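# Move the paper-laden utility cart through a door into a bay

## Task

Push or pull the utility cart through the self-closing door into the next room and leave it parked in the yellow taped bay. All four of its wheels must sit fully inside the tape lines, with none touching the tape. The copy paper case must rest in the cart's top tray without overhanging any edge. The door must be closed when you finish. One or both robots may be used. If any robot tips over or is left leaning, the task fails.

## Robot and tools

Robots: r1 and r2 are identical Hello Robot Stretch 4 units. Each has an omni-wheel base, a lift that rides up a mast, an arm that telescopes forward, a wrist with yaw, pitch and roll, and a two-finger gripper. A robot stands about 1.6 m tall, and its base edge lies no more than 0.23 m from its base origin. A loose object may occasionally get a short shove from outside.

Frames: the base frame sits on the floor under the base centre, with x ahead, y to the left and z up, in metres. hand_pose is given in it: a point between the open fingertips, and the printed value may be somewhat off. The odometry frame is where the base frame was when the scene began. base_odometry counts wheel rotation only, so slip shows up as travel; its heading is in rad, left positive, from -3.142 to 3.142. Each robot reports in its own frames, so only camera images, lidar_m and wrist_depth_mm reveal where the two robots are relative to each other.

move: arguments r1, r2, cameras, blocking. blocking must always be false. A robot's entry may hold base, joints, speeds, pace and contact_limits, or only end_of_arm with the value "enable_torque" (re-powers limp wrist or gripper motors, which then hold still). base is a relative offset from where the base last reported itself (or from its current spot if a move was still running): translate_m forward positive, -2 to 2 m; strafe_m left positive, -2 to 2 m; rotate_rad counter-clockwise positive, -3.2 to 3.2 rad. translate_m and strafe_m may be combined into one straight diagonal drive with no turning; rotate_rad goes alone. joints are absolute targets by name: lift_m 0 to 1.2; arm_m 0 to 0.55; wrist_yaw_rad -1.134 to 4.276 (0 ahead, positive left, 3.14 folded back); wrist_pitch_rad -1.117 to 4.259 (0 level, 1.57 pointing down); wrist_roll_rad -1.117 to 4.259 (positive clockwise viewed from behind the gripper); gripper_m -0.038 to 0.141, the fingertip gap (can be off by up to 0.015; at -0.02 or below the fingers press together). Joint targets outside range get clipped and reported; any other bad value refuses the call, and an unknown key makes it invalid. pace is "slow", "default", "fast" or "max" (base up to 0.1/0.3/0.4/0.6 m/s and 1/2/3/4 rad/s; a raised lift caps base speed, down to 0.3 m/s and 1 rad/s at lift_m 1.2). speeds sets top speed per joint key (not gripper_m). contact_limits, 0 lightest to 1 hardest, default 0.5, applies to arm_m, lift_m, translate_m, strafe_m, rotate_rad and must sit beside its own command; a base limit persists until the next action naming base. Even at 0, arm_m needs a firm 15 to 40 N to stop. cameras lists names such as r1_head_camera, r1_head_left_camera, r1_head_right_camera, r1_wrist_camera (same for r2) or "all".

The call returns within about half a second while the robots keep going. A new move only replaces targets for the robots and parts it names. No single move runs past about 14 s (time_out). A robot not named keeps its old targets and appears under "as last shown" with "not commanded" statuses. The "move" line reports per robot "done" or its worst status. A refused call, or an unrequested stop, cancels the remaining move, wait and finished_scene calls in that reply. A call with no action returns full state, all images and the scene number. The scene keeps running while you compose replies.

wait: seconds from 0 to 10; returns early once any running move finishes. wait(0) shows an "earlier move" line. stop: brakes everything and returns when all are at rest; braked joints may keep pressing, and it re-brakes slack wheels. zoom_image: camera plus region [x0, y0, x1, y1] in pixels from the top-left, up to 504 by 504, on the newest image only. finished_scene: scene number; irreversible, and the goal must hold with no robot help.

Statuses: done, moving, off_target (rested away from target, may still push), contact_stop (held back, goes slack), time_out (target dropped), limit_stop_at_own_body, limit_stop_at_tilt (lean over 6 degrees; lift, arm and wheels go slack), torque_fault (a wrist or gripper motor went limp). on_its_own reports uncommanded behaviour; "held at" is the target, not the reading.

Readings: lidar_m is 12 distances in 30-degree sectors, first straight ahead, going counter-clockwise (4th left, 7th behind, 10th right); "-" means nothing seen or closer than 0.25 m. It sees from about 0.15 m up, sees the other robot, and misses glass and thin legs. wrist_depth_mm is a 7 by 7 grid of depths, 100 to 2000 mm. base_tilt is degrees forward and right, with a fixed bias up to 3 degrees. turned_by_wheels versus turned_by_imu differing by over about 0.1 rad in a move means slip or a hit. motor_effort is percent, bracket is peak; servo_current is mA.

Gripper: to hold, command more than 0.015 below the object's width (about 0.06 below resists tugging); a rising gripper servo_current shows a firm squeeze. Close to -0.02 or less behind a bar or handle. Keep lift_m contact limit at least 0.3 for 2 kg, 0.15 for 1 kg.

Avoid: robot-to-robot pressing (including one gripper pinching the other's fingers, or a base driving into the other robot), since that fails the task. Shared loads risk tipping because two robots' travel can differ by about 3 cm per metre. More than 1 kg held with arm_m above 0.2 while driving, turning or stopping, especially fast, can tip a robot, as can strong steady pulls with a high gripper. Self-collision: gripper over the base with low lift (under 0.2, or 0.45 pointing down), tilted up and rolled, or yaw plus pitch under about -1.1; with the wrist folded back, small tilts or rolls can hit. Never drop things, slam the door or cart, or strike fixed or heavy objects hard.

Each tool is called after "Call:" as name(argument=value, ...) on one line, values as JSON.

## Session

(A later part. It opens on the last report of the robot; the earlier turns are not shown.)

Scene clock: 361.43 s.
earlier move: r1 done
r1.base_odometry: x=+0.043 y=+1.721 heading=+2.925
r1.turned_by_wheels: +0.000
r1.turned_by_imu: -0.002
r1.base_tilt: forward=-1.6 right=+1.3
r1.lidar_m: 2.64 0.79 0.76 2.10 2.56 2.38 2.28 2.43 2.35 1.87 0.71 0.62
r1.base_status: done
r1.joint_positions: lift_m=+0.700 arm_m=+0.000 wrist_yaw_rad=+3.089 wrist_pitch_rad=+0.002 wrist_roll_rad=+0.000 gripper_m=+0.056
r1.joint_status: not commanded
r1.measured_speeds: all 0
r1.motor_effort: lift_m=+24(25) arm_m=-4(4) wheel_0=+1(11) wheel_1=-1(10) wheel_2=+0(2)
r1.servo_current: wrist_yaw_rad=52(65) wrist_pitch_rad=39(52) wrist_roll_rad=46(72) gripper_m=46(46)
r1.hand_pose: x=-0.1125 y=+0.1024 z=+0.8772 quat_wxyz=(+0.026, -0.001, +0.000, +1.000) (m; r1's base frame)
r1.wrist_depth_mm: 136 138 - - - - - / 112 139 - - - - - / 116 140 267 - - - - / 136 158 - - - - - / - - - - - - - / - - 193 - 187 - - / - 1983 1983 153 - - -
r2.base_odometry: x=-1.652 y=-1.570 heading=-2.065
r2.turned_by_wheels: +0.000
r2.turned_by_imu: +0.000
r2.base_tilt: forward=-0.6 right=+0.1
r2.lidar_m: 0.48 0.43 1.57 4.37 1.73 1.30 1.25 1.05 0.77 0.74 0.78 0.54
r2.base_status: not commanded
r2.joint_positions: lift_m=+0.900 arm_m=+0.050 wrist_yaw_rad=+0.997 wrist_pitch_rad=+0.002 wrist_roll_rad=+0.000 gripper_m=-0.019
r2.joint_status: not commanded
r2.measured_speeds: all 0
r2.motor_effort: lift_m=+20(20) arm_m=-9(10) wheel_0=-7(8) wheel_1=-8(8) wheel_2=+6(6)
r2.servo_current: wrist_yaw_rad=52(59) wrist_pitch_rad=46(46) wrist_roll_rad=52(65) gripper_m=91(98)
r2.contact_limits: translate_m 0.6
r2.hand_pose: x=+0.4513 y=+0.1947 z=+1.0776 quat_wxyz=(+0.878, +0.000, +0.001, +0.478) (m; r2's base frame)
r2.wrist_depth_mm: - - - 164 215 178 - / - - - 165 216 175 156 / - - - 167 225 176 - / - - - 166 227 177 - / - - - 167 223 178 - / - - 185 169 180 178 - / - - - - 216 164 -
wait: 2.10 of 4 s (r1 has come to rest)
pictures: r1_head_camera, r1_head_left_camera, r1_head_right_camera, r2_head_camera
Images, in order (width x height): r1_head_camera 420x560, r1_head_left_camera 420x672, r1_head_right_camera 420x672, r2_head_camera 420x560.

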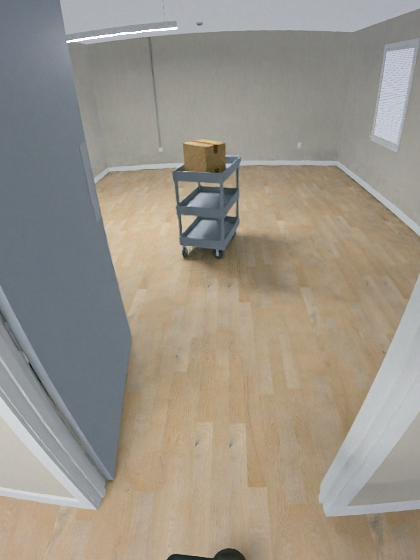

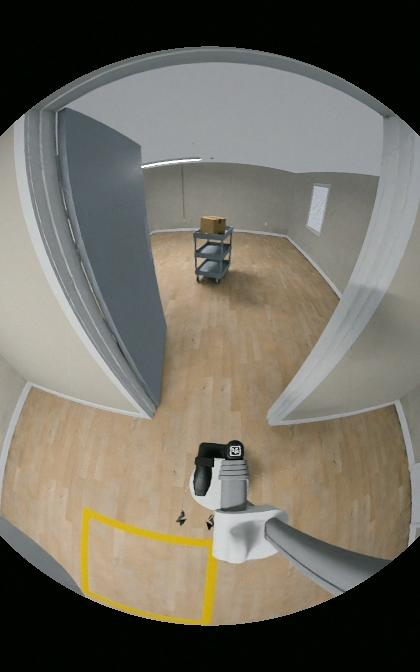

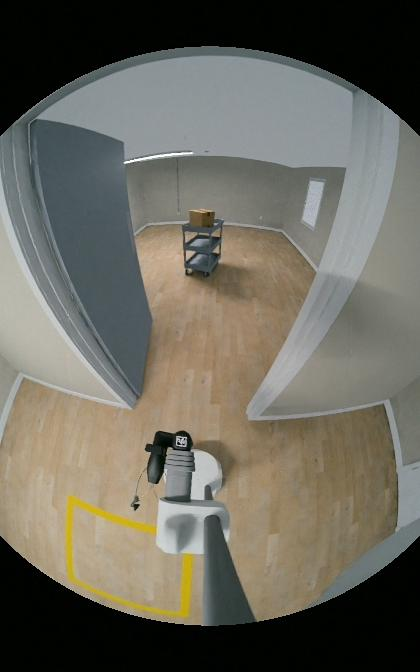

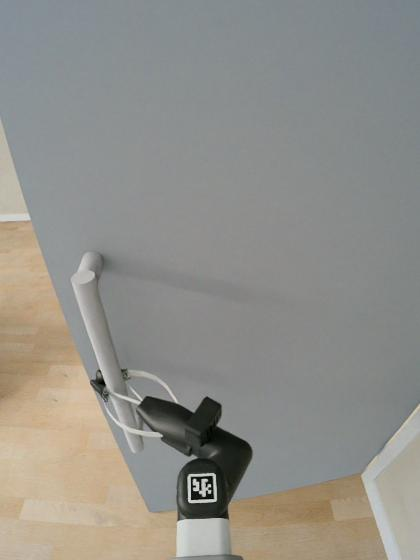

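Call:
zoom_image(camera="r1_head_camera", region=[160, 130, 260, 270])

Call:
zoom_image(camera="r1_head_left_camera", region=[40, 480, 260, 640])

Scaled by 3.600 from the camera's 420x560 image, which has a finer 600x800 frame.

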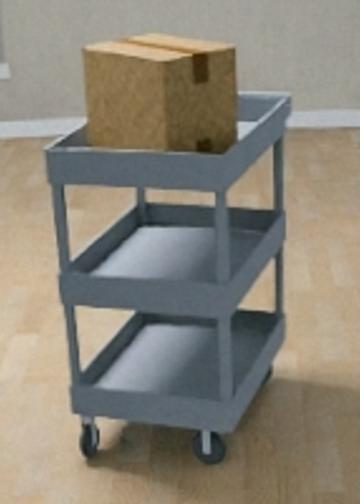

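Scaled by 2.291 from the camera's 420x672 image, which has a finer 600x960 frame.

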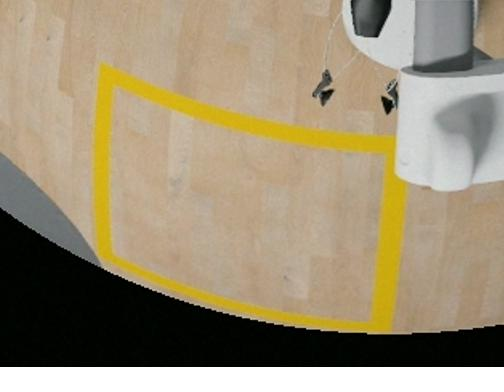

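Call:
move(blocking=false, r1={"base":{"translate_m":1.55},"joints":{"lift_m":1.0}})

Call:
wait(seconds=4.5)

Call:
wait(seconds=4, cameras=["r1_head_camera","r1_head_left_camera","r1_head_right_camera"])

Scene clock: 412.13 s.
move: r1 moving
r1.base_odometry: x=+0.012 y=+1.727 heading=+2.925
r1.turned_by_wheels: +0.000
r1.turned_by_imu: +0.000
r1.base_tilt: forward=-1.6 right=+1.3
r1.lidar_m: 2.59 0.81 0.72 1.91 2.55 2.40 2.30 2.47 2.35 1.75 0.63 0.62
r1.base_status: translate_m moving
r1.joint_positions: lift_m=+0.737 arm_m=+0.000 wrist_yaw_rad=+3.089 wrist_pitch_rad=+0.002 wrist_roll_rad=+0.000 gripper_m=+0.056
r1.joint_status: lift_m moving
r1.measured_speeds: translate_m=+0.121 strafe_m=-0.001 rotate_rad=+0.005 lift_m=+0.146 arm_m=+0.000 wrist_yaw_rad=+0.000 wrist_pitch_rad=+0.000 wrist_roll_rad=+0.000
r1.motor_effort: lift_m=+25(28) arm_m=-4(4) wheel_0=+5(7) wheel_1=+4(7) wheel_2=-8(9)
r1.servo_current: wrist_yaw_rad=39(65) wrist_pitch_rad=39(46) wrist_roll_rad=46(59) gripper_m=39(46)
r1.hand_pose: x=-0.1125 y=+0.1024 z=+0.9150 quat_wxyz=(+0.026, -0.001, +0.000, +1.000) (m; r1's base frame)
r1.wrist_depth_mm: 136 138 - - - - - / 110 139 - - - - - / 117 139 249 - - - - / 137 146 - - - - - / - - - - - - - / - - 194 - 187 - - / - - - 153 - 1921 -
r2: as last shown
r2.lidar_m: 0.48 0.45 1.55 4.35 1.75 1.30 1.25 1.06 0.78 0.75 0.80 0.54
r2.motor_effort: lift_m=+20(20) arm_m=-9(10) wheel_0=-7(8) wheel_1=-8(8) wheel_2=+5(6)
r2.servo_current: wrist_yaw_rad=39(59) wrist_pitch_rad=39(46) wrist_roll_rad=46(52) gripper_m=85(98)
r2.contact_limits: translate_m 0.6
r2.wrist_depth_mm: - - - 165 216 178 - / - - - 166 216 176 156 / - - - 167 226 177 - / - - - 165 229 177 - / - - - 166 222 178 - / - - 185 169 180 178 - / - - - - 216 164 -
pictures: none

Scene clock: 416.63 s.
earlier move: r1 moving
r1.base_odometry: x=-1.247 y=+2.005 heading=+2.925
r1.turned_by_wheels: +0.000
r1.turned_by_imu: +0.000
r1.base_tilt: forward=-1.6 right=+1.3
r1.lidar_m: 1.31 1.49 0.65 0.59 0.61 0.77 3.67 0.80 1.00 2.31 2.38 3.32
r1.base_status: translate_m moving
r1.joint_positions: lift_m=+1.000 arm_m=+0.000 wrist_yaw_rad=+3.089 wrist_pitch_rad=+0.002 wrist_roll_rad=+0.000 gripper_m=+0.056
r1.joint_status: all done
r1.measured_speeds: translate_m=+0.300 strafe_m=+0.000 rotate_rad=+0.002 lift_m=+0.000 arm_m=+0.000 wrist_yaw_rad=+0.000 wrist_pitch_rad=+0.000 wrist_roll_rad=+0.000
r1.motor_effort: lift_m=+24(28) arm_m=-4(4) wheel_0=+6(9) wheel_1=+4(7) wheel_2=-4(9)
r1.servo_current: wrist_yaw_rad=59(72) wrist_pitch_rad=46(52) wrist_roll_rad=39(72) gripper_m=46(52)
r1.hand_pose: x=-0.1125 y=+0.1024 z=+1.1772 quat_wxyz=(+0.026, -0.001, +0.000, +1.000) (m; r1's base frame)
r1.wrist_depth_mm: 136 138 - - - - - / 109 138 - - - - - / 116 139 250 - - - - / 135 154 - - - - - / 798 - - - - - - / - - 191 - 187 - - / - - - 153 - 759 -
r2.base_odometry: x=-1.652 y=-1.570 heading=-2.065
r2.turned_by_wheels: +0.000
r2.turned_by_imu: +0.001
r2.base_tilt: forward=-0.7 right=+0.1
r2.lidar_m: 0.49 0.43 1.56 4.37 1.73 1.29 1.25 1.06 0.77 0.73 0.79 0.55
r2.base_status: not commanded
r2.joint_positions: lift_m=+0.900 arm_m=+0.050 wrist_yaw_rad=+0.997 wrist_pitch_rad=+0.002 wrist_roll_rad=+0.000 gripper_m=-0.019
r2.joint_status: not commanded
r2.measured_speeds: all 0
r2.motor_effort: lift_m=+20(20) arm_m=-9(10) wheel_0=-7(8) wheel_1=-8(8) wheel_2=+6(6)
r2.servo_current: wrist_yaw_rad=39(59) wrist_pitch_rad=46(46) wrist_roll_rad=52(65) gripper_m=85(98)
r2.contact_limits: translate_m 0.6
r2.hand_pose: x=+0.4513 y=+0.1947 z=+1.0776 quat_wxyz=(+0.878, +0.000, +0.001, +0.478) (m; r2's base frame)
r2.wrist_depth_mm: - - - 164 215 178 - / - - - 166 216 175 156 / - - - 167 226 177 - / - - - 166 227 177 - / - - - 166 222 178 - / - - 186 169 180 178 - / - - - - 216 164 -
wait: 4.50 s; no rest
pictures: none

Scene clock: 418.30 s.
earlier move: r1 done
r1.base_odometry: x=-1.471 y=+2.054 heading=+2.925
r1.turned_by_wheels: +0.000
r1.turned_by_imu: +0.000
r1.base_tilt: forward=-1.6 right=+1.3
r1.lidar_m: 1.10 1.25 2.51 0.61 0.64 0.80 3.93 1.01 1.32 2.32 2.40 3.31
r1.base_status: done
r1.joint_positions: lift_m=+1.000 arm_m=+0.000 wrist_yaw_rad=+3.089 wrist_pitch_rad=+0.002 wrist_roll_rad=+0.000 gripper_m=+0.056
r1.joint_status: all done
r1.measured_speeds: all 0
r1.motor_effort: lift_m=+24(28) arm_m=-4(4) wheel_0=+3(9) wheel_1=+2(7) wheel_2=+0(9)
r1.servo_current: wrist_yaw_rad=46(72) wrist_pitch_rad=39(52) wrist_roll_rad=46(72) gripper_m=46(52)
r1.hand_pose: x=-0.1125 y=+0.1024 z=+1.1772 quat_wxyz=(+0.026, -0.001, +0.000, +1.000) (m; r1's base frame)
r1.wrist_depth_mm: 136 138 - - - - - / 113 139 - - - - - / 118 140 274 - - - - / 137 162 - - - - - / 991 - - - - - - / - - 193 - 188 - - / - - - 154 - - -
r2.base_odometry: x=-1.652 y=-1.570 heading=-2.065
r2.turned_by_wheels: +0.000
r2.turned_by_imu: +0.000
r2.base_tilt: forward=-0.6 right=+0.1
r2.lidar_m: 0.48 0.43 1.56 4.36 1.73 1.30 1.25 1.06 0.77 0.74 0.79 0.53
r2.base_status: not commanded
r2.joint_positions: lift_m=+0.900 arm_m=+0.050 wrist_yaw_rad=+0.997 wrist_pitch_rad=+0.002 wrist_roll_rad=+0.000 gripper_m=-0.019
r2.joint_status: not commanded
r2.measured_speeds: all 0
r2.motor_effort: lift_m=+20(20) arm_m=-9(10) wheel_0=-8(8) wheel_1=-8(8) wheel_2=+5(6)
r2.servo_current: wrist_yaw_rad=46(59) wrist_pitch_rad=39(46) wrist_roll_rad=59(65) gripper_m=85(98)
r2.contact_limits: translate_m 0.6
r2.hand_pose: x=+0.4513 y=+0.1947 z=+1.0776 quat_wxyz=(+0.878, +0.000, +0.001, +0.478) (m; r2's base frame)
r2.wrist_depth_mm: - - - 164 215 178 - / - - - 165 216 176 156 / - - - 167 226 177 - / - - - 166 229 177 - / - - - 167 221 178 - / - - 185 169 180 179 - / - - - - 216 165 -
wait: 1.67 of 4 s (r1 has come to rest)
pictures: r1_head_camera, r1_head_left_camera, r1_head_right_camera
Images, in order (width x height): r1_head_camera 420x560, r1_head_left_camera 420x672, r1_head_right_camera 420x672.

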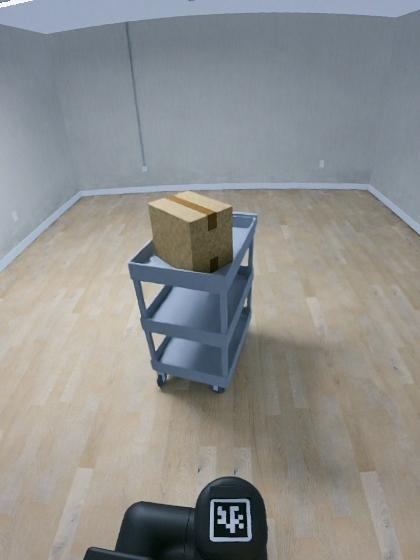

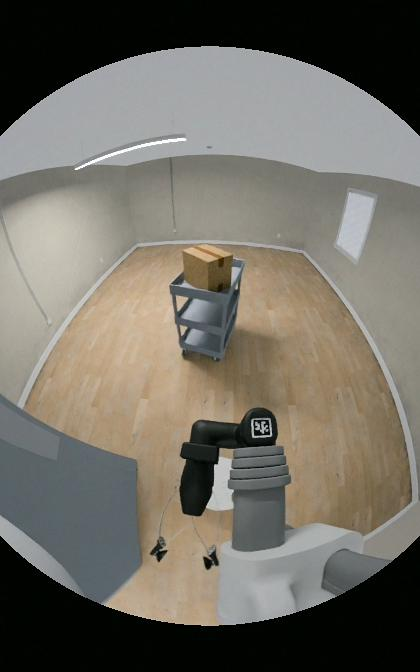

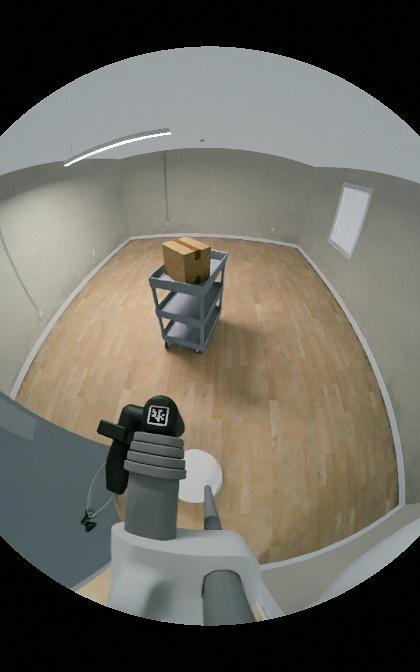

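Call:
zoom_image(camera="r1_head_camera", region=[110, 170, 280, 400])

Scaled by 2.191 from the camera's 420x560 image, which has a finer 600x800 frame.

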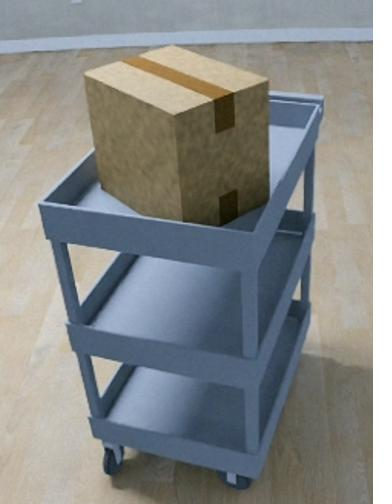

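Call:
move(blocking=false, r1={"joints":{"wrist_yaw_rad":0.0,"wrist_pitch_rad":0.7,"gripper_m":0.1}})

Call:
wait(seconds=2)

Call:
wait(seconds=1, cameras=["r1_head_camera","r1_wrist_camera"])

Scene clock: 434.93 s.
move: r1 moving
r1.base_odometry: x=-1.471 y=+2.054 heading=+2.925
r1.turned_by_wheels: +0.000
r1.turned_by_imu: +0.000
r1.base_tilt: forward=-1.6 right=+1.3
r1.lidar_m: 1.09 1.26 2.49 0.61 0.64 0.81 3.93 1.00 1.34 2.28 2.40 3.32
r1.base_status: not commanded
r1.joint_positions: lift_m=+1.000 arm_m=+0.000 wrist_yaw_rad=+2.503 wrist_pitch_rad=+0.565 wrist_roll_rad=+0.000 gripper_m=+0.075
r1.joint_status: wrist_yaw_rad moving; wrist_pitch_rad moving; gripper_m moving
r1.measured_speeds: translate_m=+0.000 strafe_m=+0.000 rotate_rad=+0.000 lift_m=+0.000 arm_m=+0.000 wrist_yaw_rad=-1.820 wrist_pitch_rad=+1.450 wrist_roll_rad=+0.000
r1.motor_effort: lift_m=+24(24) arm_m=-4(4) wheel_0=+3(3) wheel_1=+2(2) wheel_2=+0(0)
r1.servo_current: wrist_yaw_rad=104(117) wrist_pitch_rad=33(78) wrist_roll_rad=39(59) gripper_m=98(98)
r1.hand_pose: x=+0.0276 y=+0.2154 z=+1.0234 quat_wxyz=(+0.302, -0.265, +0.088, +0.912) (m; r1's base frame)
r1.wrist_depth_mm: - - - - - 525 452 / - - - - - 530 469 / - - - - - 544 492 / - - - - - - 517 / 1921 1863 1863 - - - 535 / 1576 1618 196 - 185 - 554 / 1366 1281 1308 143 - - -
r2: as last shown
r2.lidar_m: 0.49 0.44 1.55 4.38 1.72 1.27 1.24 1.05 0.77 0.74 0.76 0.55
r2.motor_effort: lift_m=+20(20) arm_m=-9(9) wheel_0=-8(8) wheel_1=-7(8) wheel_2=+5(6)
r2.servo_current: wrist_yaw_rad=59(59) wrist_pitch_rad=39(46) wrist_roll_rad=59(59) gripper_m=91(91)
r2.contact_limits: translate_m 0.6
r2.wrist_depth_mm: - - - 164 216 178 - / - - - 165 216 175 156 / - - - 166 225 176 - / - - - 165 227 177 - / - - - 167 222 178 - / - - 185 170 181 179 - / - - - - 216 164 -
pictures: none

Scene clock: 436.77 s.
earlier move: r1 done
r1.base_odometry: x=-1.471 y=+2.054 heading=+2.925
r1.turned_by_wheels: +0.000
r1.turned_by_imu: +0.000
r1.base_tilt: forward=-1.6 right=+1.2
r1.lidar_m: 1.10 1.24 2.53 0.61 0.62 0.83 3.94 1.02 1.33 2.32 2.39 3.31
r1.base_status: not commanded
r1.joint_positions: lift_m=+1.000 arm_m=+0.000 wrist_yaw_rad=+0.003 wrist_pitch_rad=+0.700 wrist_roll_rad=+0.000 gripper_m=+0.100
r1.joint_status: all done
r1.measured_speeds: all 0
r1.motor_effort: lift_m=+24(24) arm_m=-4(4) wheel_0=+3(3) wheel_1=+2(3) wheel_2=+0(0)
r1.servo_current: wrist_yaw_rad=39(117) wrist_pitch_rad=46(78) wrist_roll_rad=39(72) gripper_m=46(98)
r1.hand_pose: x=+0.3918 y=-0.0868 z=+0.9921 quat_wxyz=(+0.939, +0.000, +0.343, +0.001) (m; r1's base frame)
r1.wrist_depth_mm: - 1060 931 - - - - / - - - - - - - / - - - - - - - / 1708 1808 - 1756 1756 1808 1756 / 1464 1576 1430 1537 1537 1537 1499 / 1308 1281 215 1366 198 1336 1336 / 1229 1160 1182 145 1205 1160 1205
r2.base_odometry: x=-1.652 y=-1.570 heading=-2.065
r2.turned_by_wheels: +0.000
r2.turned_by_imu: +0.000
r2.base_tilt: forward=-0.7 right=+0.0
r2.lidar_m: 0.49 0.43 1.57 4.38 1.75 1.29 1.24 1.04 0.77 0.74 0.76 0.53
r2.base_status: not commanded
r2.joint_positions: lift_m=+0.900 arm_m=+0.050 wrist_yaw_rad=+0.997 wrist_pitch_rad=+0.002 wrist_roll_rad=+0.000 gripper_m=-0.019
r2.joint_status: not commanded
r2.measured_speeds: all 0
r2.motor_effort: lift_m=+20(20) arm_m=-9(10) wheel_0=-8(8) wheel_1=-8(8) wheel_2=+5(6)
r2.servo_current: wrist_yaw_rad=46(65) wrist_pitch_rad=46(46) wrist_roll_rad=46(59) gripper_m=85(91)
r2.contact_limits: translate_m 0.6
r2.hand_pose: x=+0.4513 y=+0.1947 z=+1.0776 quat_wxyz=(+0.878, +0.000, +0.001, +0.478) (m; r2's base frame)
r2.wrist_depth_mm: - - - 164 215 178 - / - - - 165 217 175 156 / - - - 166 225 177 - / - - - 166 227 177 - / - - - 166 223 178 - / - - 186 170 181 179 - / - - - - 217 164 -
wait: 1.83 of 2 s (r1 has come to rest)
pictures: none

Scene clock: 437.77 s.
r1.base_odometry: x=-1.471 y=+2.054 heading=+2.925
r1.turned_by_wheels: +0.000
r1.turned_by_imu: +0.000
r1.base_tilt: forward=-1.6 right=+1.3
r1.lidar_m: 1.08 1.25 2.52 0.60 0.63 0.80 3.94 1.02 1.31 2.30 2.40 3.34
r1.base_status: not commanded
r1.joint_positions: lift_m=+1.000 arm_m=+0.000 wrist_yaw_rad=+0.003 wrist_pitch_rad=+0.700 wrist_roll_rad=+0.000 gripper_m=+0.100
r1.joint_status: all done
r1.measured_speeds: all 0
r1.motor_effort: lift_m=+24(24) arm_m=-4(4) wheel_0=+3(3) wheel_1=+2(3) wheel_2=+0(0)
r1.servo_current: wrist_yaw_rad=59(117) wrist_pitch_rad=39(78) wrist_roll_rad=46(72) gripper_m=39(98)
r1.hand_pose: x=+0.3918 y=-0.0868 z=+0.9921 quat_wxyz=(+0.939, +0.000, +0.343, +0.001) (m; r1's base frame)
r1.wrist_depth_mm: - 1060 946 - - - - / - - - - - - - / - - - - - - - / 1756 1808 - 1756 1756 1756 1756 / 1499 1537 1430 1537 1576 1499 1537 / 1336 1308 216 1366 198 1308 1336 / 1205 1160 1160 145 1182 1160 1205
r2.base_odometry: x=-1.652 y=-1.570 heading=-2.065
r2.turned_by_wheels: +0.000
r2.turned_by_imu: +0.000
r2.base_tilt: forward=-0.7 right=+0.1
r2.lidar_m: 0.49 0.42 1.58 4.37 1.73 1.30 1.24 1.06 0.78 0.75 0.79 0.54
r2.base_status: not commanded
r2.joint_positions: lift_m=+0.900 arm_m=+0.050 wrist_yaw_rad=+0.997 wrist_pitch_rad=+0.002 wrist_roll_rad=+0.000 gripper_m=-0.019
r2.joint_status: not commanded
r2.measured_speeds: all 0
r2.motor_effort: lift_m=+20(20) arm_m=-9(10) wheel_0=-8(8) wheel_1=-8(8) wheel_2=+5(6)
r2.servo_current: wrist_yaw_rad=46(65) wrist_pitch_rad=39(46) wrist_roll_rad=39(59) gripper_m=91(91)
r2.contact_limits: translate_m 0.6
r2.hand_pose: x=+0.4513 y=+0.1947 z=+1.0776 quat_wxyz=(+0.878, +0.000, +0.001, +0.478) (m; r2's base frame)
r2.wrist_depth_mm: - - - 164 216 178 - / - - - 166 216 175 156 / - - - 167 224 177 - / - - - 165 227 177 - / - - - 167 223 178 - / - - 185 169 181 178 - / - - - - 216 164 -
wait: 1.00 s; at rest by 0.27 s
pictures: r1_head_camera, r1_wrist_camera
Images, in order (width x height): r1_head_camera 420x560, r1_wrist_camera 616x392.

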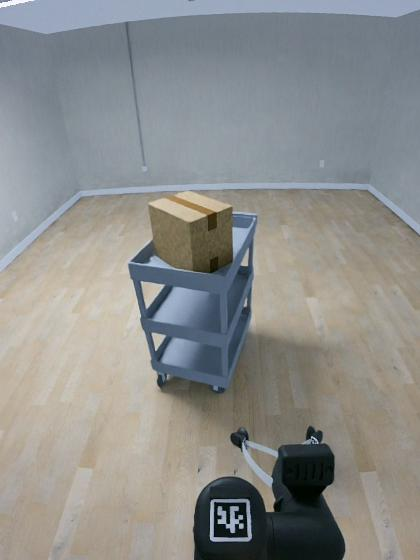

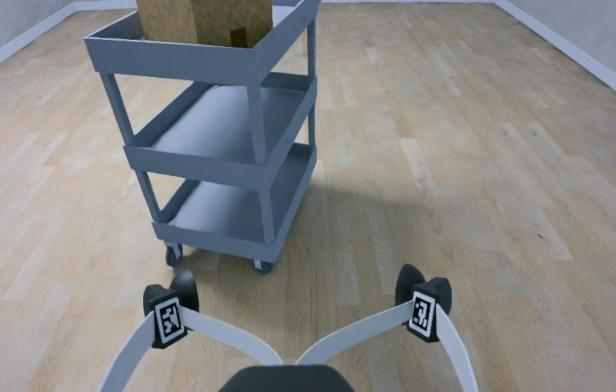

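Call:
move(blocking=false, r1={"base":{"translate_m":0.3,"strafe_m":0.3},"joints":{"wrist_pitch_rad":1.57,"wrist_roll_rad":1.87,"lift_m":1.1,"arm_m":0.2}})

Call:
wait(seconds=3)

Call:
wait(seconds=1, cameras=["r1_head_camera","r1_wrist_camera","r1_head_right_camera"])

Scene clock: 456.47 s.
move: r1 moving
r1.base_odometry: x=-1.498 y=+2.036 heading=+2.925
r1.turned_by_wheels: +0.000
r1.turned_by_imu: +0.000
r1.base_tilt: forward=-1.6 right=+1.3
r1.lidar_m: 1.07 1.21 2.49 0.61 0.62 0.80 3.95 1.04 1.36 2.32 2.43 3.35
r1.base_status: translate_m moving; strafe_m moving
r1.joint_positions: lift_m=+1.037 arm_m=+0.051 wrist_yaw_rad=+0.003 wrist_pitch_rad=+1.284 wrist_roll_rad=+0.580 gripper_m=+0.100
r1.joint_status: lift_m moving; arm_m moving; wrist_pitch_rad moving; wrist_roll_rad moving
r1.measured_speeds: translate_m=+0.090 strafe_m=+0.089 rotate_rad=+0.007 lift_m=+0.146 arm_m=+0.195 wrist_yaw_rad=+0.000 wrist_pitch_rad=+1.815 wrist_roll_rad=+1.817
r1.motor_effort: lift_m=+26(28) arm_m=+2(7) wheel_0=-4(8) wheel_1=+9(10) wheel_2=-5(8)
r1.servo_current: wrist_yaw_rad=52(65) wrist_pitch_rad=72(91) wrist_roll_rad=78(104) gripper_m=39(52)
r1.hand_pose: x=+0.3034 y=-0.0872 z=+0.9391 quat_wxyz=(+0.768, +0.228, +0.574, -0.170) (m; r1's base frame)
r1.wrist_depth_mm: - - 1499 1397 1366 1308 1255 / 1576 - 1366 1336 1281 1255 1182 / 1499 1397 1366 1255 1229 1182 1138 / 1397 1281 1281 1229 1182 1138 1098 / 1336 1281 1229 1205 1138 1098 1078 / 1229 1229 215 1138 198 1060 1008 / 1229 1138 1118 145 904 1008 976
r2: as last shown
r2.lidar_m: 0.47 0.44 1.56 4.35 1.76 1.29 1.25 1.05 0.77 0.74 0.79 0.53
r2.motor_effort: lift_m=+20(20) arm_m=-9(9) wheel_0=-7(8) wheel_1=-8(8) wheel_2=+6(6)
r2.servo_current: wrist_yaw_rad=59(65) wrist_pitch_rad=33(46) wrist_roll_rad=52(59) gripper_m=85(91)
r2.contact_limits: translate_m 0.6
r2.wrist_depth_mm: - - - 165 216 178 - / - - - 166 216 176 156 / - - - 167 225 177 - / - - - 166 228 177 - / - - - 167 222 178 - / - - 185 170 181 178 - / - - - - 216 164 -
pictures: none

Scene clock: 458.83 s.
earlier move: r1 done
r1.base_odometry: x=-1.829 y=+1.826 heading=+2.925
r1.turned_by_wheels: +0.000
r1.turned_by_imu: +0.001
r1.base_tilt: forward=-1.6 right=+1.3
r1.lidar_m: 0.85 2.98 2.21 2.13 0.40 0.48 1.06 1.43 1.76 2.61 2.71 0.83
r1.base_status: done
r1.joint_positions: lift_m=+1.100 arm_m=+0.200 wrist_yaw_rad=+0.003 wrist_pitch_rad=+1.568 wrist_roll_rad=+1.868 gripper_m=+0.100
r1.joint_status: all done
r1.measured_speeds: all 0
r1.motor_effort: lift_m=+25(29) arm_m=+5(7) wheel_0=-4(8) wheel_1=+1(11) wheel_2=-1(8)
r1.servo_current: wrist_yaw_rad=65(78) wrist_pitch_rad=39(91) wrist_roll_rad=46(111) gripper_m=39(52)
r1.hand_pose: x=+0.3718 y=-0.0874 z=+0.9893 quat_wxyz=(+0.422, +0.569, +0.421, -0.567) (m; r1's base frame)
r1.wrist_depth_mm: 1205 1205 1182 1205 1229 1205 1205 / 1182 1182 1182 1205 1229 1205 1205 / 1205 1205 1182 1205 1182 1205 1205 / 1229 1205 1182 1205 976 1025 1182 / - 1182 1229 1229 991 991 1205 / - 1008 216 1205 198 1205 - / - 991 1182 145 1205 1229 1205
r2.base_odometry: x=-1.652 y=-1.570 heading=-2.065
r2.turned_by_wheels: +0.000
r2.turned_by_imu: +0.000
r2.base_tilt: forward=-0.6 right=+0.1
r2.lidar_m: 0.50 0.42 1.59 4.39 1.74 1.29 1.25 1.06 0.79 0.74 0.81 0.55
r2.base_status: not commanded
r2.joint_positions: lift_m=+0.900 arm_m=+0.050 wrist_yaw_rad=+0.997 wrist_pitch_rad=+0.002 wrist_roll_rad=+0.000 gripper_m=-0.019
r2.joint_status: not commanded
r2.measured_speeds: all 0
r2.motor_effort: lift_m=+20(20) arm_m=-9(10) wheel_0=-7(8) wheel_1=-7(8) wheel_2=+6(6)
r2.servo_current: wrist_yaw_rad=59(72) wrist_pitch_rad=39(46) wrist_roll_rad=46(59) gripper_m=91(98)
r2.contact_limits: translate_m 0.6
r2.hand_pose: x=+0.4513 y=+0.1947 z=+1.0776 quat_wxyz=(+0.878, +0.000, +0.001, +0.478) (m; r2's base frame)
r2.wrist_depth_mm: - - - 164 215 178 - / - - - 165 217 175 156 / - - - 167 225 176 - / - - - 165 227 177 - / - - - 167 221 178 - / - - 185 170 181 178 - / - - - - 216 164 -
wait: 2.37 of 3 s (r1 has come to rest)
pictures: none

Scene clock: 459.83 s.
r1.base_odometry: x=-1.829 y=+1.826 heading=+2.925
r1.turned_by_wheels: +0.000
r1.turned_by_imu: +0.000
r1.base_tilt: forward=-1.6 right=+1.3
r1.lidar_m: 0.85 2.96 2.19 2.12 0.40 0.49 1.05 1.41 1.75 2.59 2.74 0.83
r1.base_status: done
r1.joint_positions: lift_m=+1.100 arm_m=+0.200 wrist_yaw_rad=+0.003 wrist_pitch_rad=+1.568 wrist_roll_rad=+1.868 gripper_m=+0.100
r1.joint_status: all done
r1.measured_speeds: all 0
r1.motor_effort: lift_m=+25(29) arm_m=+5(7) wheel_0=-3(8) wheel_1=+1(11) wheel_2=-1(8)
r1.servo_current: wrist_yaw_rad=33(78) wrist_pitch_rad=39(91) wrist_roll_rad=39(111) gripper_m=39(52)
r1.hand_pose: x=+0.3718 y=-0.0874 z=+0.9893 quat_wxyz=(+0.422, +0.569, +0.421, -0.567) (m; r1's base frame)
r1.wrist_depth_mm: 1205 1205 1205 1182 1182 1182 1229 / 1205 1205 1182 1182 1205 1205 1182 / 1205 1205 1182 1229 1229 1205 1205 / 1205 1205 1205 1182 991 991 1182 / - 1205 1229 1182 991 991 1205 / - 228 214 1182 198 1182 - / - 991 1182 145 1205 1229 1205
r2.base_odometry: x=-1.652 y=-1.570 heading=-2.065
r2.turned_by_wheels: +0.000
r2.turned_by_imu: +0.000
r2.base_tilt: forward=-0.6 right=+0.1
r2.lidar_m: 0.48 0.43 1.59 4.38 1.74 1.31 1.24 1.05 0.78 0.75 0.78 0.54
r2.base_status: not commanded
r2.joint_positions: lift_m=+0.900 arm_m=+0.050 wrist_yaw_rad=+0.997 wrist_pitch_rad=+0.002 wrist_roll_rad=+0.000 gripper_m=-0.019
r2.joint_status: not commanded
r2.measured_speeds: all 0
r2.motor_effort: lift_m=+20(20) arm_m=-9(10) wheel_0=-7(8) wheel_1=-8(8) wheel_2=+5(6)
r2.servo_current: wrist_yaw_rad=52(72) wrist_pitch_rad=39(46) wrist_roll_rad=39(59) gripper_m=85(98)
r2.contact_limits: translate_m 0.6
r2.hand_pose: x=+0.4513 y=+0.1947 z=+1.0776 quat_wxyz=(+0.878, +0.000, +0.001, +0.478) (m; r2's base frame)
r2.wrist_depth_mm: - - - 165 216 179 - / - - - 165 218 176 156 / - - - 167 225 176 - / - - - 166 227 177 - / - - - 166 221 178 - / - - 186 170 180 178 - / - - - - 216 164 -
wait: 1.00 s; at rest by 0.27 s
pictures: r1_head_camera, r1_head_right_camera, r1_wrist_camera
Images, in order (width x height): r1_head_camera 420x560, r1_head_right_camera 420x672, r1_wrist_camera 616x392.

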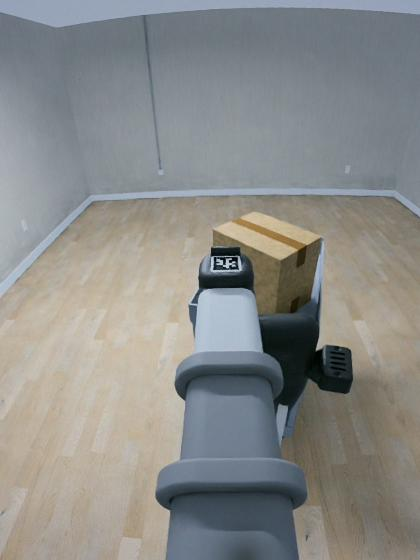

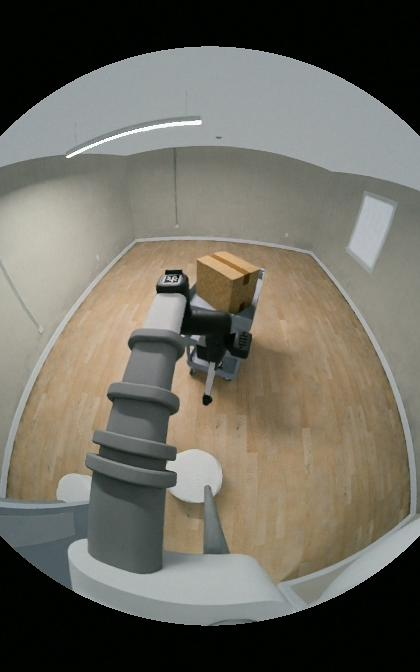

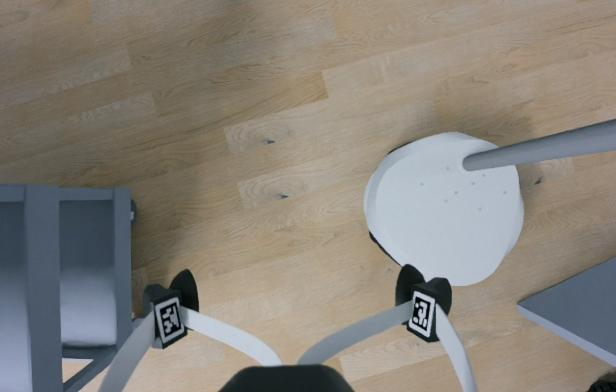

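Call:
move(blocking=false, r1={"base":{"translate_m":0.1,"strafe_m":0.18}})

Call:
wait(seconds=3, cameras=["r1_head_camera","r1_wrist_camera"])

Scene clock: 468.13 s.
move: r1 moving
r1.base_odometry: x=-1.849 y=+1.802 heading=+2.924
r1.turned_by_wheels: +0.000
r1.turned_by_imu: +0.000
r1.base_tilt: forward=-1.6 right=+1.2
r1.lidar_m: 0.83 2.95 2.17 2.09 0.36 0.46 1.02 1.43 1.78 2.63 2.76 0.82
r1.base_status: translate_m moving; strafe_m moving
r1.joint_positions: lift_m=+1.100 arm_m=+0.200 wrist_yaw_rad=+0.003 wrist_pitch_rad=+1.568 wrist_roll_rad=+1.868 gripper_m=+0.100
r1.joint_status: not commanded
r1.measured_speeds: translate_m=+0.058 strafe_m=+0.106 rotate_rad=-0.005 lift_m=+0.000 arm_m=+0.000 wrist_yaw_rad=+0.000 wrist_pitch_rad=+0.000 wrist_roll_rad=+0.000
r1.motor_effort: lift_m=+25(25) arm_m=+5(5) wheel_0=-7(9) wheel_1=+7(10) wheel_2=-5(7)
r1.servo_current: wrist_yaw_rad=39(52) wrist_pitch_rad=46(46) wrist_roll_rad=39(59) gripper_m=39(46)
r1.hand_pose: x=+0.3718 y=-0.0874 z=+0.9893 quat_wxyz=(+0.422, +0.569, +0.421, -0.567) (m; r1's base frame)
r1.wrist_depth_mm: 1229 1205 1205 1205 1229 1205 1205 / 1205 1205 1229 1205 1205 1182 1182 / 1205 1205 1160 1205 1205 1229 1205 / - 1205 1205 1205 991 1008 1229 / - 1182 1182 1205 991 976 1205 / - 215 216 1205 198 1205 1229 / - 991 1205 145 1205 1229 1229
r2: as last shown
r2.base_tilt: forward=-0.7 right=+0.0
r2.lidar_m: 0.49 0.43 1.58 4.36 1.74 1.30 1.24 1.07 0.79 0.74 0.79 0.55
r2.servo_current: wrist_yaw_rad=52(52) wrist_pitch_rad=46(52) wrist_roll_rad=52(52) gripper_m=78(91)
r2.contact_limits: translate_m 0.6
r2.wrist_depth_mm: - - - 165 215 177 - / - - - 165 216 175 156 / - - - 167 226 176 - / - - - 166 227 177 - / - - - 167 221 178 - / - - 185 170 181 178 - / - - - - 216 164 -
pictures: none

Scene clock: 469.73 s.
earlier move: r1 done
r1.base_odometry: x=-1.965 y=+1.671 heading=+2.924
r1.turned_by_wheels: +0.000
r1.turned_by_imu: +0.001
r1.base_tilt: forward=-1.5 right=+1.3
r1.lidar_m: 0.81 2.73 2.02 1.95 0.66 0.32 0.63 1.60 1.86 2.79 2.90 0.80
r1.base_status: done
r1.joint_positions: lift_m=+1.100 arm_m=+0.200 wrist_yaw_rad=+0.003 wrist_pitch_rad=+1.568 wrist_roll_rad=+1.868 gripper_m=+0.100
r1.joint_status: not commanded
r1.measured_speeds: all 0
r1.motor_effort: lift_m=+24(25) arm_m=+5(5) wheel_0=-4(10) wheel_1=+2(12) wheel_2=-1(7)
r1.servo_current: wrist_yaw_rad=39(59) wrist_pitch_rad=39(46) wrist_roll_rad=39(72) gripper_m=46(52)
r1.hand_pose: x=+0.3718 y=-0.0874 z=+0.9894 quat_wxyz=(+0.422, +0.569, +0.421, -0.567) (m; r1's base frame)
r1.wrist_depth_mm: 1205 1229 1182 1205 1229 1205 1229 / 1205 1182 1205 1205 1205 1182 1229 / - 1229 1205 1205 1205 1205 1182 / - 1182 1205 1205 1008 991 1205 / - 1229 1205 1229 1008 991 1160 / 715 1205 214 1205 197 1205 1229 / 1182 1229 1205 145 1229 1205 1205
r2.base_odometry: x=-1.652 y=-1.570 heading=-2.065
r2.turned_by_wheels: +0.000
r2.turned_by_imu: +0.000
r2.base_tilt: forward=-0.7 right=+0.0
r2.lidar_m: 0.48 0.43 0.74 4.36 1.74 1.29 1.25 1.07 0.80 0.74 0.80 0.55
r2.base_status: not commanded
r2.joint_positions: lift_m=+0.900 arm_m=+0.050 wrist_yaw_rad=+0.997 wrist_pitch_rad=+0.002 wrist_roll_rad=+0.000 gripper_m=-0.019
r2.joint_status: not commanded
r2.measured_speeds: all 0
r2.motor_effort: lift_m=+20(20) arm_m=-9(10) wheel_0=-7(8) wheel_1=-7(8) wheel_2=+5(6)
r2.servo_current: wrist_yaw_rad=59(59) wrist_pitch_rad=46(52) wrist_roll_rad=52(59) gripper_m=98(98)
r2.contact_limits: translate_m 0.6
r2.hand_pose: x=+0.4513 y=+0.1947 z=+1.0776 quat_wxyz=(+0.878, +0.000, +0.001, +0.478) (m; r2's base frame)
r2.wrist_depth_mm: - - - 164 215 178 - / - - - 165 216 175 156 / - - - 164 225 176 - / - - - 165 228 176 - / - - - 166 222 178 - / - - 186 170 181 179 - / - - - - 216 165 -
wait: 1.60 of 3 s (r1 has come to rest)
pictures: r1_head_camera, r1_wrist_camera
Images, in order (width x height): r1_head_camera 420x560, r1_wrist_camera 616x392.

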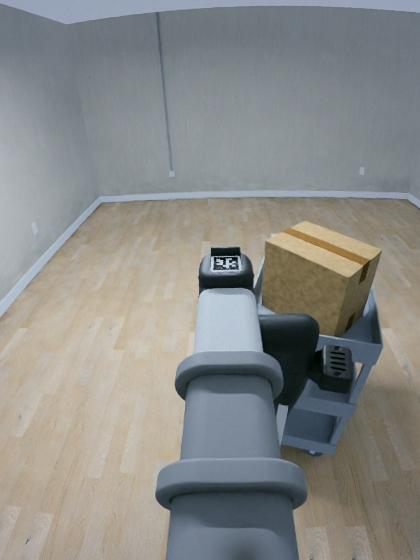

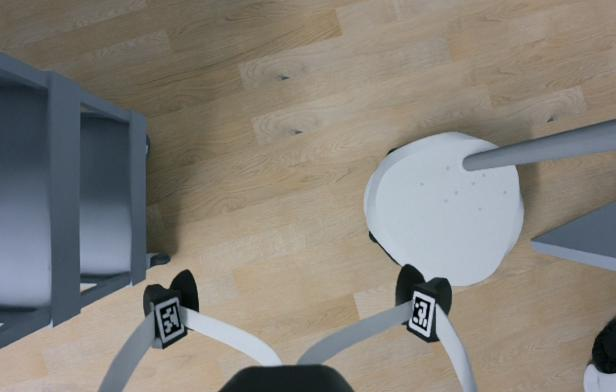

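Call:
move(blocking=false, r1={"base":{"translate_m":0.25,"strafe_m":-0.077},"joints":{"arm_m":0.28},"pace":"slow"})

Call:
wait(seconds=5, cameras=["r1_head_camera","r1_wrist_camera"])

Scene clock: 485.23 s.
move: r1 moving
r1.base_odometry: x=-1.976 y=+1.678 heading=+2.925
r1.turned_by_wheels: +0.000
r1.turned_by_imu: +0.000
r1.base_tilt: forward=-1.6 right=+1.3
r1.lidar_m: 0.77 2.75 2.02 1.92 0.69 0.31 0.62 1.62 1.90 2.78 2.91 0.78
r1.base_status: translate_m moving; strafe_m moving
r1.joint_positions: lift_m=+1.100 arm_m=+0.213 wrist_yaw_rad=+0.003 wrist_pitch_rad=+1.568 wrist_roll_rad=+1.868 gripper_m=+0.100
r1.joint_status: arm_m moving
r1.measured_speeds: translate_m=+0.049 strafe_m=-0.015 rotate_rad=+0.001 lift_m=+0.000 arm_m=+0.049 wrist_yaw_rad=+0.000 wrist_pitch_rad=+0.000 wrist_roll_rad=+0.000
r1.motor_effort: lift_m=+24(25) arm_m=+4(7) wheel_0=+7(8) wheel_1=+5(6) wheel_2=-5(7)
r1.servo_current: wrist_yaw_rad=39(65) wrist_pitch_rad=39(52) wrist_roll_rad=52(59) gripper_m=46(46)
r1.hand_pose: x=+0.3845 y=-0.0874 z=+0.9894 quat_wxyz=(+0.422, +0.569, +0.421, -0.567) (m; r1's base frame)
r1.wrist_depth_mm: 1205 1229 1205 1205 1205 1205 1205 / 723 1205 1205 1205 1182 1182 1205 / - 1205 1205 1182 1182 1205 1205 / - 1205 1182 1205 991 1008 1205 / - 1098 1182 1205 1008 991 1182 / 683 1205 215 1205 198 1205 1205 / 1205 1160 1205 145 1205 1205 1182
r2: as last shown
r2.base_tilt: forward=-0.6 right=+0.1
r2.lidar_m: 0.48 0.44 0.76 4.38 1.73 1.28 1.25 1.06 0.78 0.74 0.81 0.54
r2.motor_effort: lift_m=+20(20) arm_m=-9(9) wheel_0=-7(8) wheel_1=-8(8) wheel_2=+5(6)
r2.servo_current: wrist_yaw_rad=46(52) wrist_pitch_rad=33(46) wrist_roll_rad=52(59) gripper_m=85(91)
r2.contact_limits: translate_m 0.6
r2.wrist_depth_mm: - - - 164 216 178 - / - - - 165 216 175 156 / - - - 165 225 177 - / - - - 165 227 177 - / - - - 167 222 178 - / - - 185 170 181 179 - / - - - - 216 165 -
pictures: none

Scene clock: 488.60 s.
earlier move: r1 done
r1.base_odometry: x=-2.192 y=+1.800 heading=+2.925
r1.turned_by_wheels: +0.000
r1.turned_by_imu: +0.000
r1.base_tilt: forward=-1.6 right=+1.2
r1.lidar_m: 0.56 2.82 2.10 2.01 0.89 0.58 0.89 1.77 2.23 2.73 2.84 0.53
r1.base_status: done
r1.joint_positions: lift_m=+1.100 arm_m=+0.280 wrist_yaw_rad=+0.003 wrist_pitch_rad=+1.568 wrist_roll_rad=+1.868 gripper_m=+0.100
r1.joint_status: all done
r1.measured_speeds: all 0
r1.motor_effort: lift_m=+24(25) arm_m=+5(8) wheel_0=+4(8) wheel_1=+2(6) wheel_2=-1(7)
r1.servo_current: wrist_yaw_rad=39(72) wrist_pitch_rad=46(52) wrist_roll_rad=39(65) gripper_m=46(52)
r1.hand_pose: x=+0.4518 y=-0.0874 z=+0.9894 quat_wxyz=(+0.422, +0.569, +0.421, -0.567) (m; r1's base frame)
r1.wrist_depth_mm: 413 415 559 1182 1205 1205 1182 / 234 415 609 1205 1205 1229 1229 / 263 375 402 1182 1182 991 1205 / 297 418 404 1205 1060 991 1182 / 342 413 402 1205 1205 976 1205 / 402 415 212 1205 198 1205 1205 / 413 415 397 144 1205 1205 1205
r2.base_odometry: x=-1.652 y=-1.570 heading=-2.065
r2.turned_by_wheels: +0.000
r2.turned_by_imu: +0.000
r2.base_tilt: forward=-0.7 right=+0.1
r2.lidar_m: 0.49 0.42 0.90 4.37 1.77 1.31 1.24 1.06 0.79 0.74 0.77 0.54
r2.base_status: not commanded
r2.joint_positions: lift_m=+0.900 arm_m=+0.050 wrist_yaw_rad=+0.997 wrist_pitch_rad=+0.002 wrist_roll_rad=+0.000 gripper_m=-0.019
r2.joint_status: not commanded
r2.measured_speeds: all 0
r2.motor_effort: lift_m=+20(20) arm_m=-9(10) wheel_0=-7(8) wheel_1=-8(8) wheel_2=+5(6)
r2.servo_current: wrist_yaw_rad=52(59) wrist_pitch_rad=39(46) wrist_roll_rad=46(65) gripper_m=91(91)
r2.contact_limits: translate_m 0.6
r2.hand_pose: x=+0.4513 y=+0.1947 z=+1.0776 quat_wxyz=(+0.878, +0.000, +0.001, +0.478) (m; r2's base frame)
r2.wrist_depth_mm: - - - 164 216 178 - / - - - 165 217 176 156 / - - - 164 225 177 - / - - - 165 228 177 - / - - - 167 222 178 - / - - 186 170 180 179 - / - - - - 216 164 -
wait: 3.37 of 5 s (r1 has come to rest)
pictures: r1_head_camera, r1_wrist_camera
Images, in order (width x height): r1_head_camera 420x560, r1_wrist_camera 616x392.

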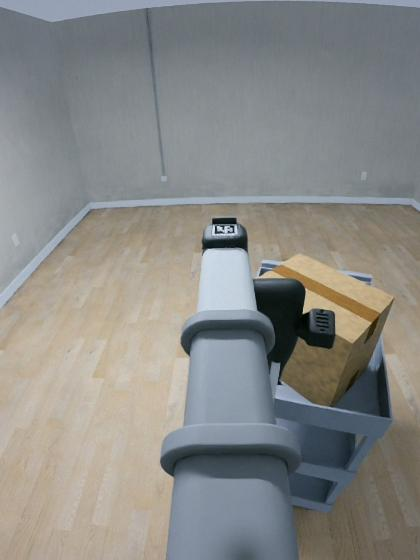

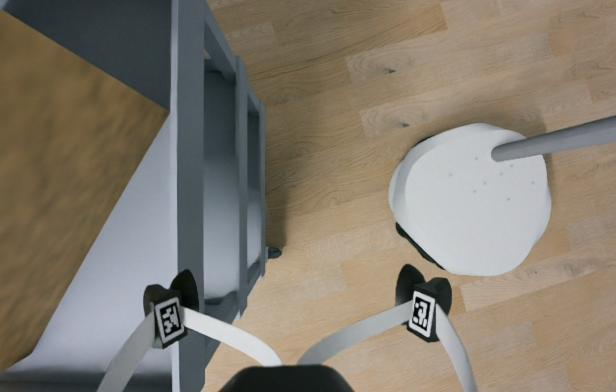

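Call:
move(blocking=false, r1={"base":{"translate_m":0.114,"strafe_m":-0.035},"pace":"slow"})

Call:
wait(seconds=4, cameras=["r1_head_camera","r1_wrist_camera"])

Scene clock: 498.90 s.
move: r1 moving
r1.base_odometry: x=-2.204 y=+1.807 heading=+2.925
r1.turned_by_wheels: +0.000
r1.turned_by_imu: +0.000
r1.base_tilt: forward=-1.6 right=+1.3
r1.lidar_m: 0.52 2.82 2.06 1.99 0.89 0.59 0.93 1.79 2.28 2.72 2.82 0.52
r1.base_status: translate_m moving; strafe_m moving
r1.joint_positions: lift_m=+1.100 arm_m=+0.280 wrist_yaw_rad=+0.003 wrist_pitch_rad=+1.568 wrist_roll_rad=+1.868 gripper_m=+0.100
r1.joint_status: not commanded
r1.measured_speeds: translate_m=+0.049 strafe_m=-0.014 rotate_rad=+0.003 lift_m=+0.000 arm_m=+0.000 wrist_yaw_rad=+0.000 wrist_pitch_rad=+0.000 wrist_roll_rad=+0.000
r1.motor_effort: lift_m=+24(25) arm_m=+5(5) wheel_0=+6(8) wheel_1=+1(4) wheel_2=-5(6)
r1.servo_current: wrist_yaw_rad=46(59) wrist_pitch_rad=46(46) wrist_roll_rad=46(59) gripper_m=52(52)
r1.hand_pose: x=+0.4518 y=-0.0874 z=+0.9894 quat_wxyz=(+0.422, +0.569, +0.421, -0.567) (m; r1's base frame)
r1.wrist_depth_mm: 199 415 488 1205 1205 1182 1182 / 224 327 418 1229 1205 1205 1229 / 247 349 410 1229 1205 1008 1205 / 281 418 407 1205 1060 991 1229 / 320 418 415 1205 1205 991 1205 / 379 413 215 1182 198 1229 1205 / 418 415 404 145 1182 1182 1205
r2: as last shown
r2.lidar_m: 0.47 0.42 0.90 4.37 1.76 1.31 1.25 1.05 0.80 0.74 0.79 0.53
r2.motor_effort: lift_m=+20(20) arm_m=-9(9) wheel_0=-7(8) wheel_1=-8(8) wheel_2=+5(6)
r2.servo_current: wrist_yaw_rad=39(59) wrist_pitch_rad=39(39) wrist_roll_rad=33(52) gripper_m=91(91)
r2.contact_limits: translate_m 0.6
r2.wrist_depth_mm: - - - 164 215 178 - / - - - 166 217 176 156 / - - - 164 225 177 - / - - - 165 227 177 - / - - - 167 222 178 - / - - 186 169 180 179 - / - - - - 216 165 -
pictures: none

Scene clock: 500.83 s.
earlier move: r1 done
r1.base_odometry: x=-2.296 y=+1.859 heading=+2.925
r1.turned_by_wheels: +0.000
r1.turned_by_imu: +0.000
r1.base_tilt: forward=-1.6 right=+1.3
r1.lidar_m: 0.42 2.89 2.12 2.03 1.01 0.70 1.00 1.86 2.39 2.67 0.50 0.42
r1.base_status: done
r1.joint_positions: lift_m=+1.100 arm_m=+0.280 wrist_yaw_rad=+0.003 wrist_pitch_rad=+1.568 wrist_roll_rad=+1.868 gripper_m=+0.100
r1.joint_status: not commanded
r1.measured_speeds: all 0
r1.motor_effort: lift_m=+24(25) arm_m=+5(5) wheel_0=+3(8) wheel_1=+2(6) wheel_2=-2(7)
r1.servo_current: wrist_yaw_rad=33(72) wrist_pitch_rad=39(46) wrist_roll_rad=26(65) gripper_m=39(52)
r1.hand_pose: x=+0.4518 y=-0.0874 z=+0.9894 quat_wxyz=(+0.422, +0.569, +0.421, -0.567) (m; r1's base frame)
r1.wrist_depth_mm: 138 138 164 418 1205 1205 1182 / 138 139 216 418 1205 1229 1182 / 139 148 268 418 1182 991 1205 / 139 189 373 415 1078 1008 1205 / 145 227 413 415 1205 991 1205 / 165 228 418 413 198 1205 1229 / 200 282 415 145 1229 1205 1205
r2.base_odometry: x=-1.652 y=-1.570 heading=-2.065
r2.turned_by_wheels: +0.000
r2.turned_by_imu: +0.000
r2.base_tilt: forward=-0.7 right=+0.1
r2.lidar_m: 0.49 0.41 1.01 4.35 1.75 1.28 1.25 1.06 0.75 0.72 0.79 0.55
r2.base_status: not commanded
r2.joint_positions: lift_m=+0.900 arm_m=+0.050 wrist_yaw_rad=+0.997 wrist_pitch_rad=+0.002 wrist_roll_rad=+0.000 gripper_m=-0.019
r2.joint_status: not commanded
r2.measured_speeds: all 0
r2.motor_effort: lift_m=+20(20) arm_m=-9(10) wheel_0=-8(8) wheel_1=-8(8) wheel_2=+5(6)
r2.servo_current: wrist_yaw_rad=46(59) wrist_pitch_rad=33(52) wrist_roll_rad=52(59) gripper_m=85(91)
r2.contact_limits: translate_m 0.6
r2.hand_pose: x=+0.4513 y=+0.1947 z=+1.0776 quat_wxyz=(+0.878, +0.000, +0.001, +0.478) (m; r2's base frame)
r2.wrist_depth_mm: - - - 163 215 178 - / - - - 166 216 176 156 / - - - 165 225 177 - / - - - 165 228 177 - / - - - 167 222 178 - / - - 186 169 180 179 - / - - - - 216 164 -
wait: 1.93 of 4 s (r1 has come to rest)
pictures: r1_head_camera, r1_wrist_camera
Images, in order (width x height): r1_head_camera 420x560, r1_wrist_camera 616x392.

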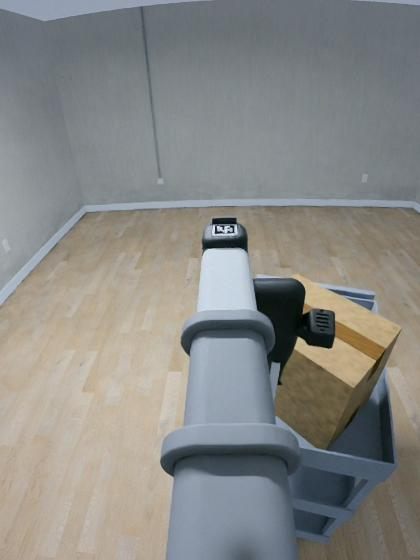

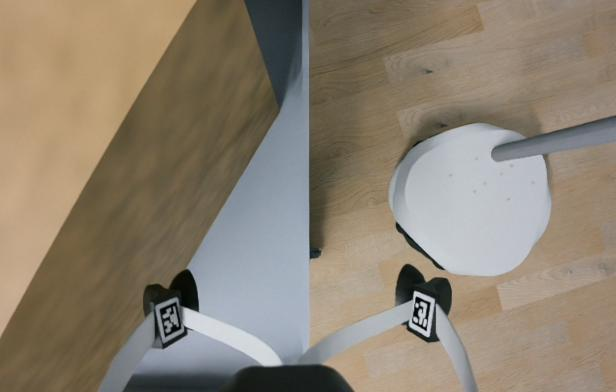

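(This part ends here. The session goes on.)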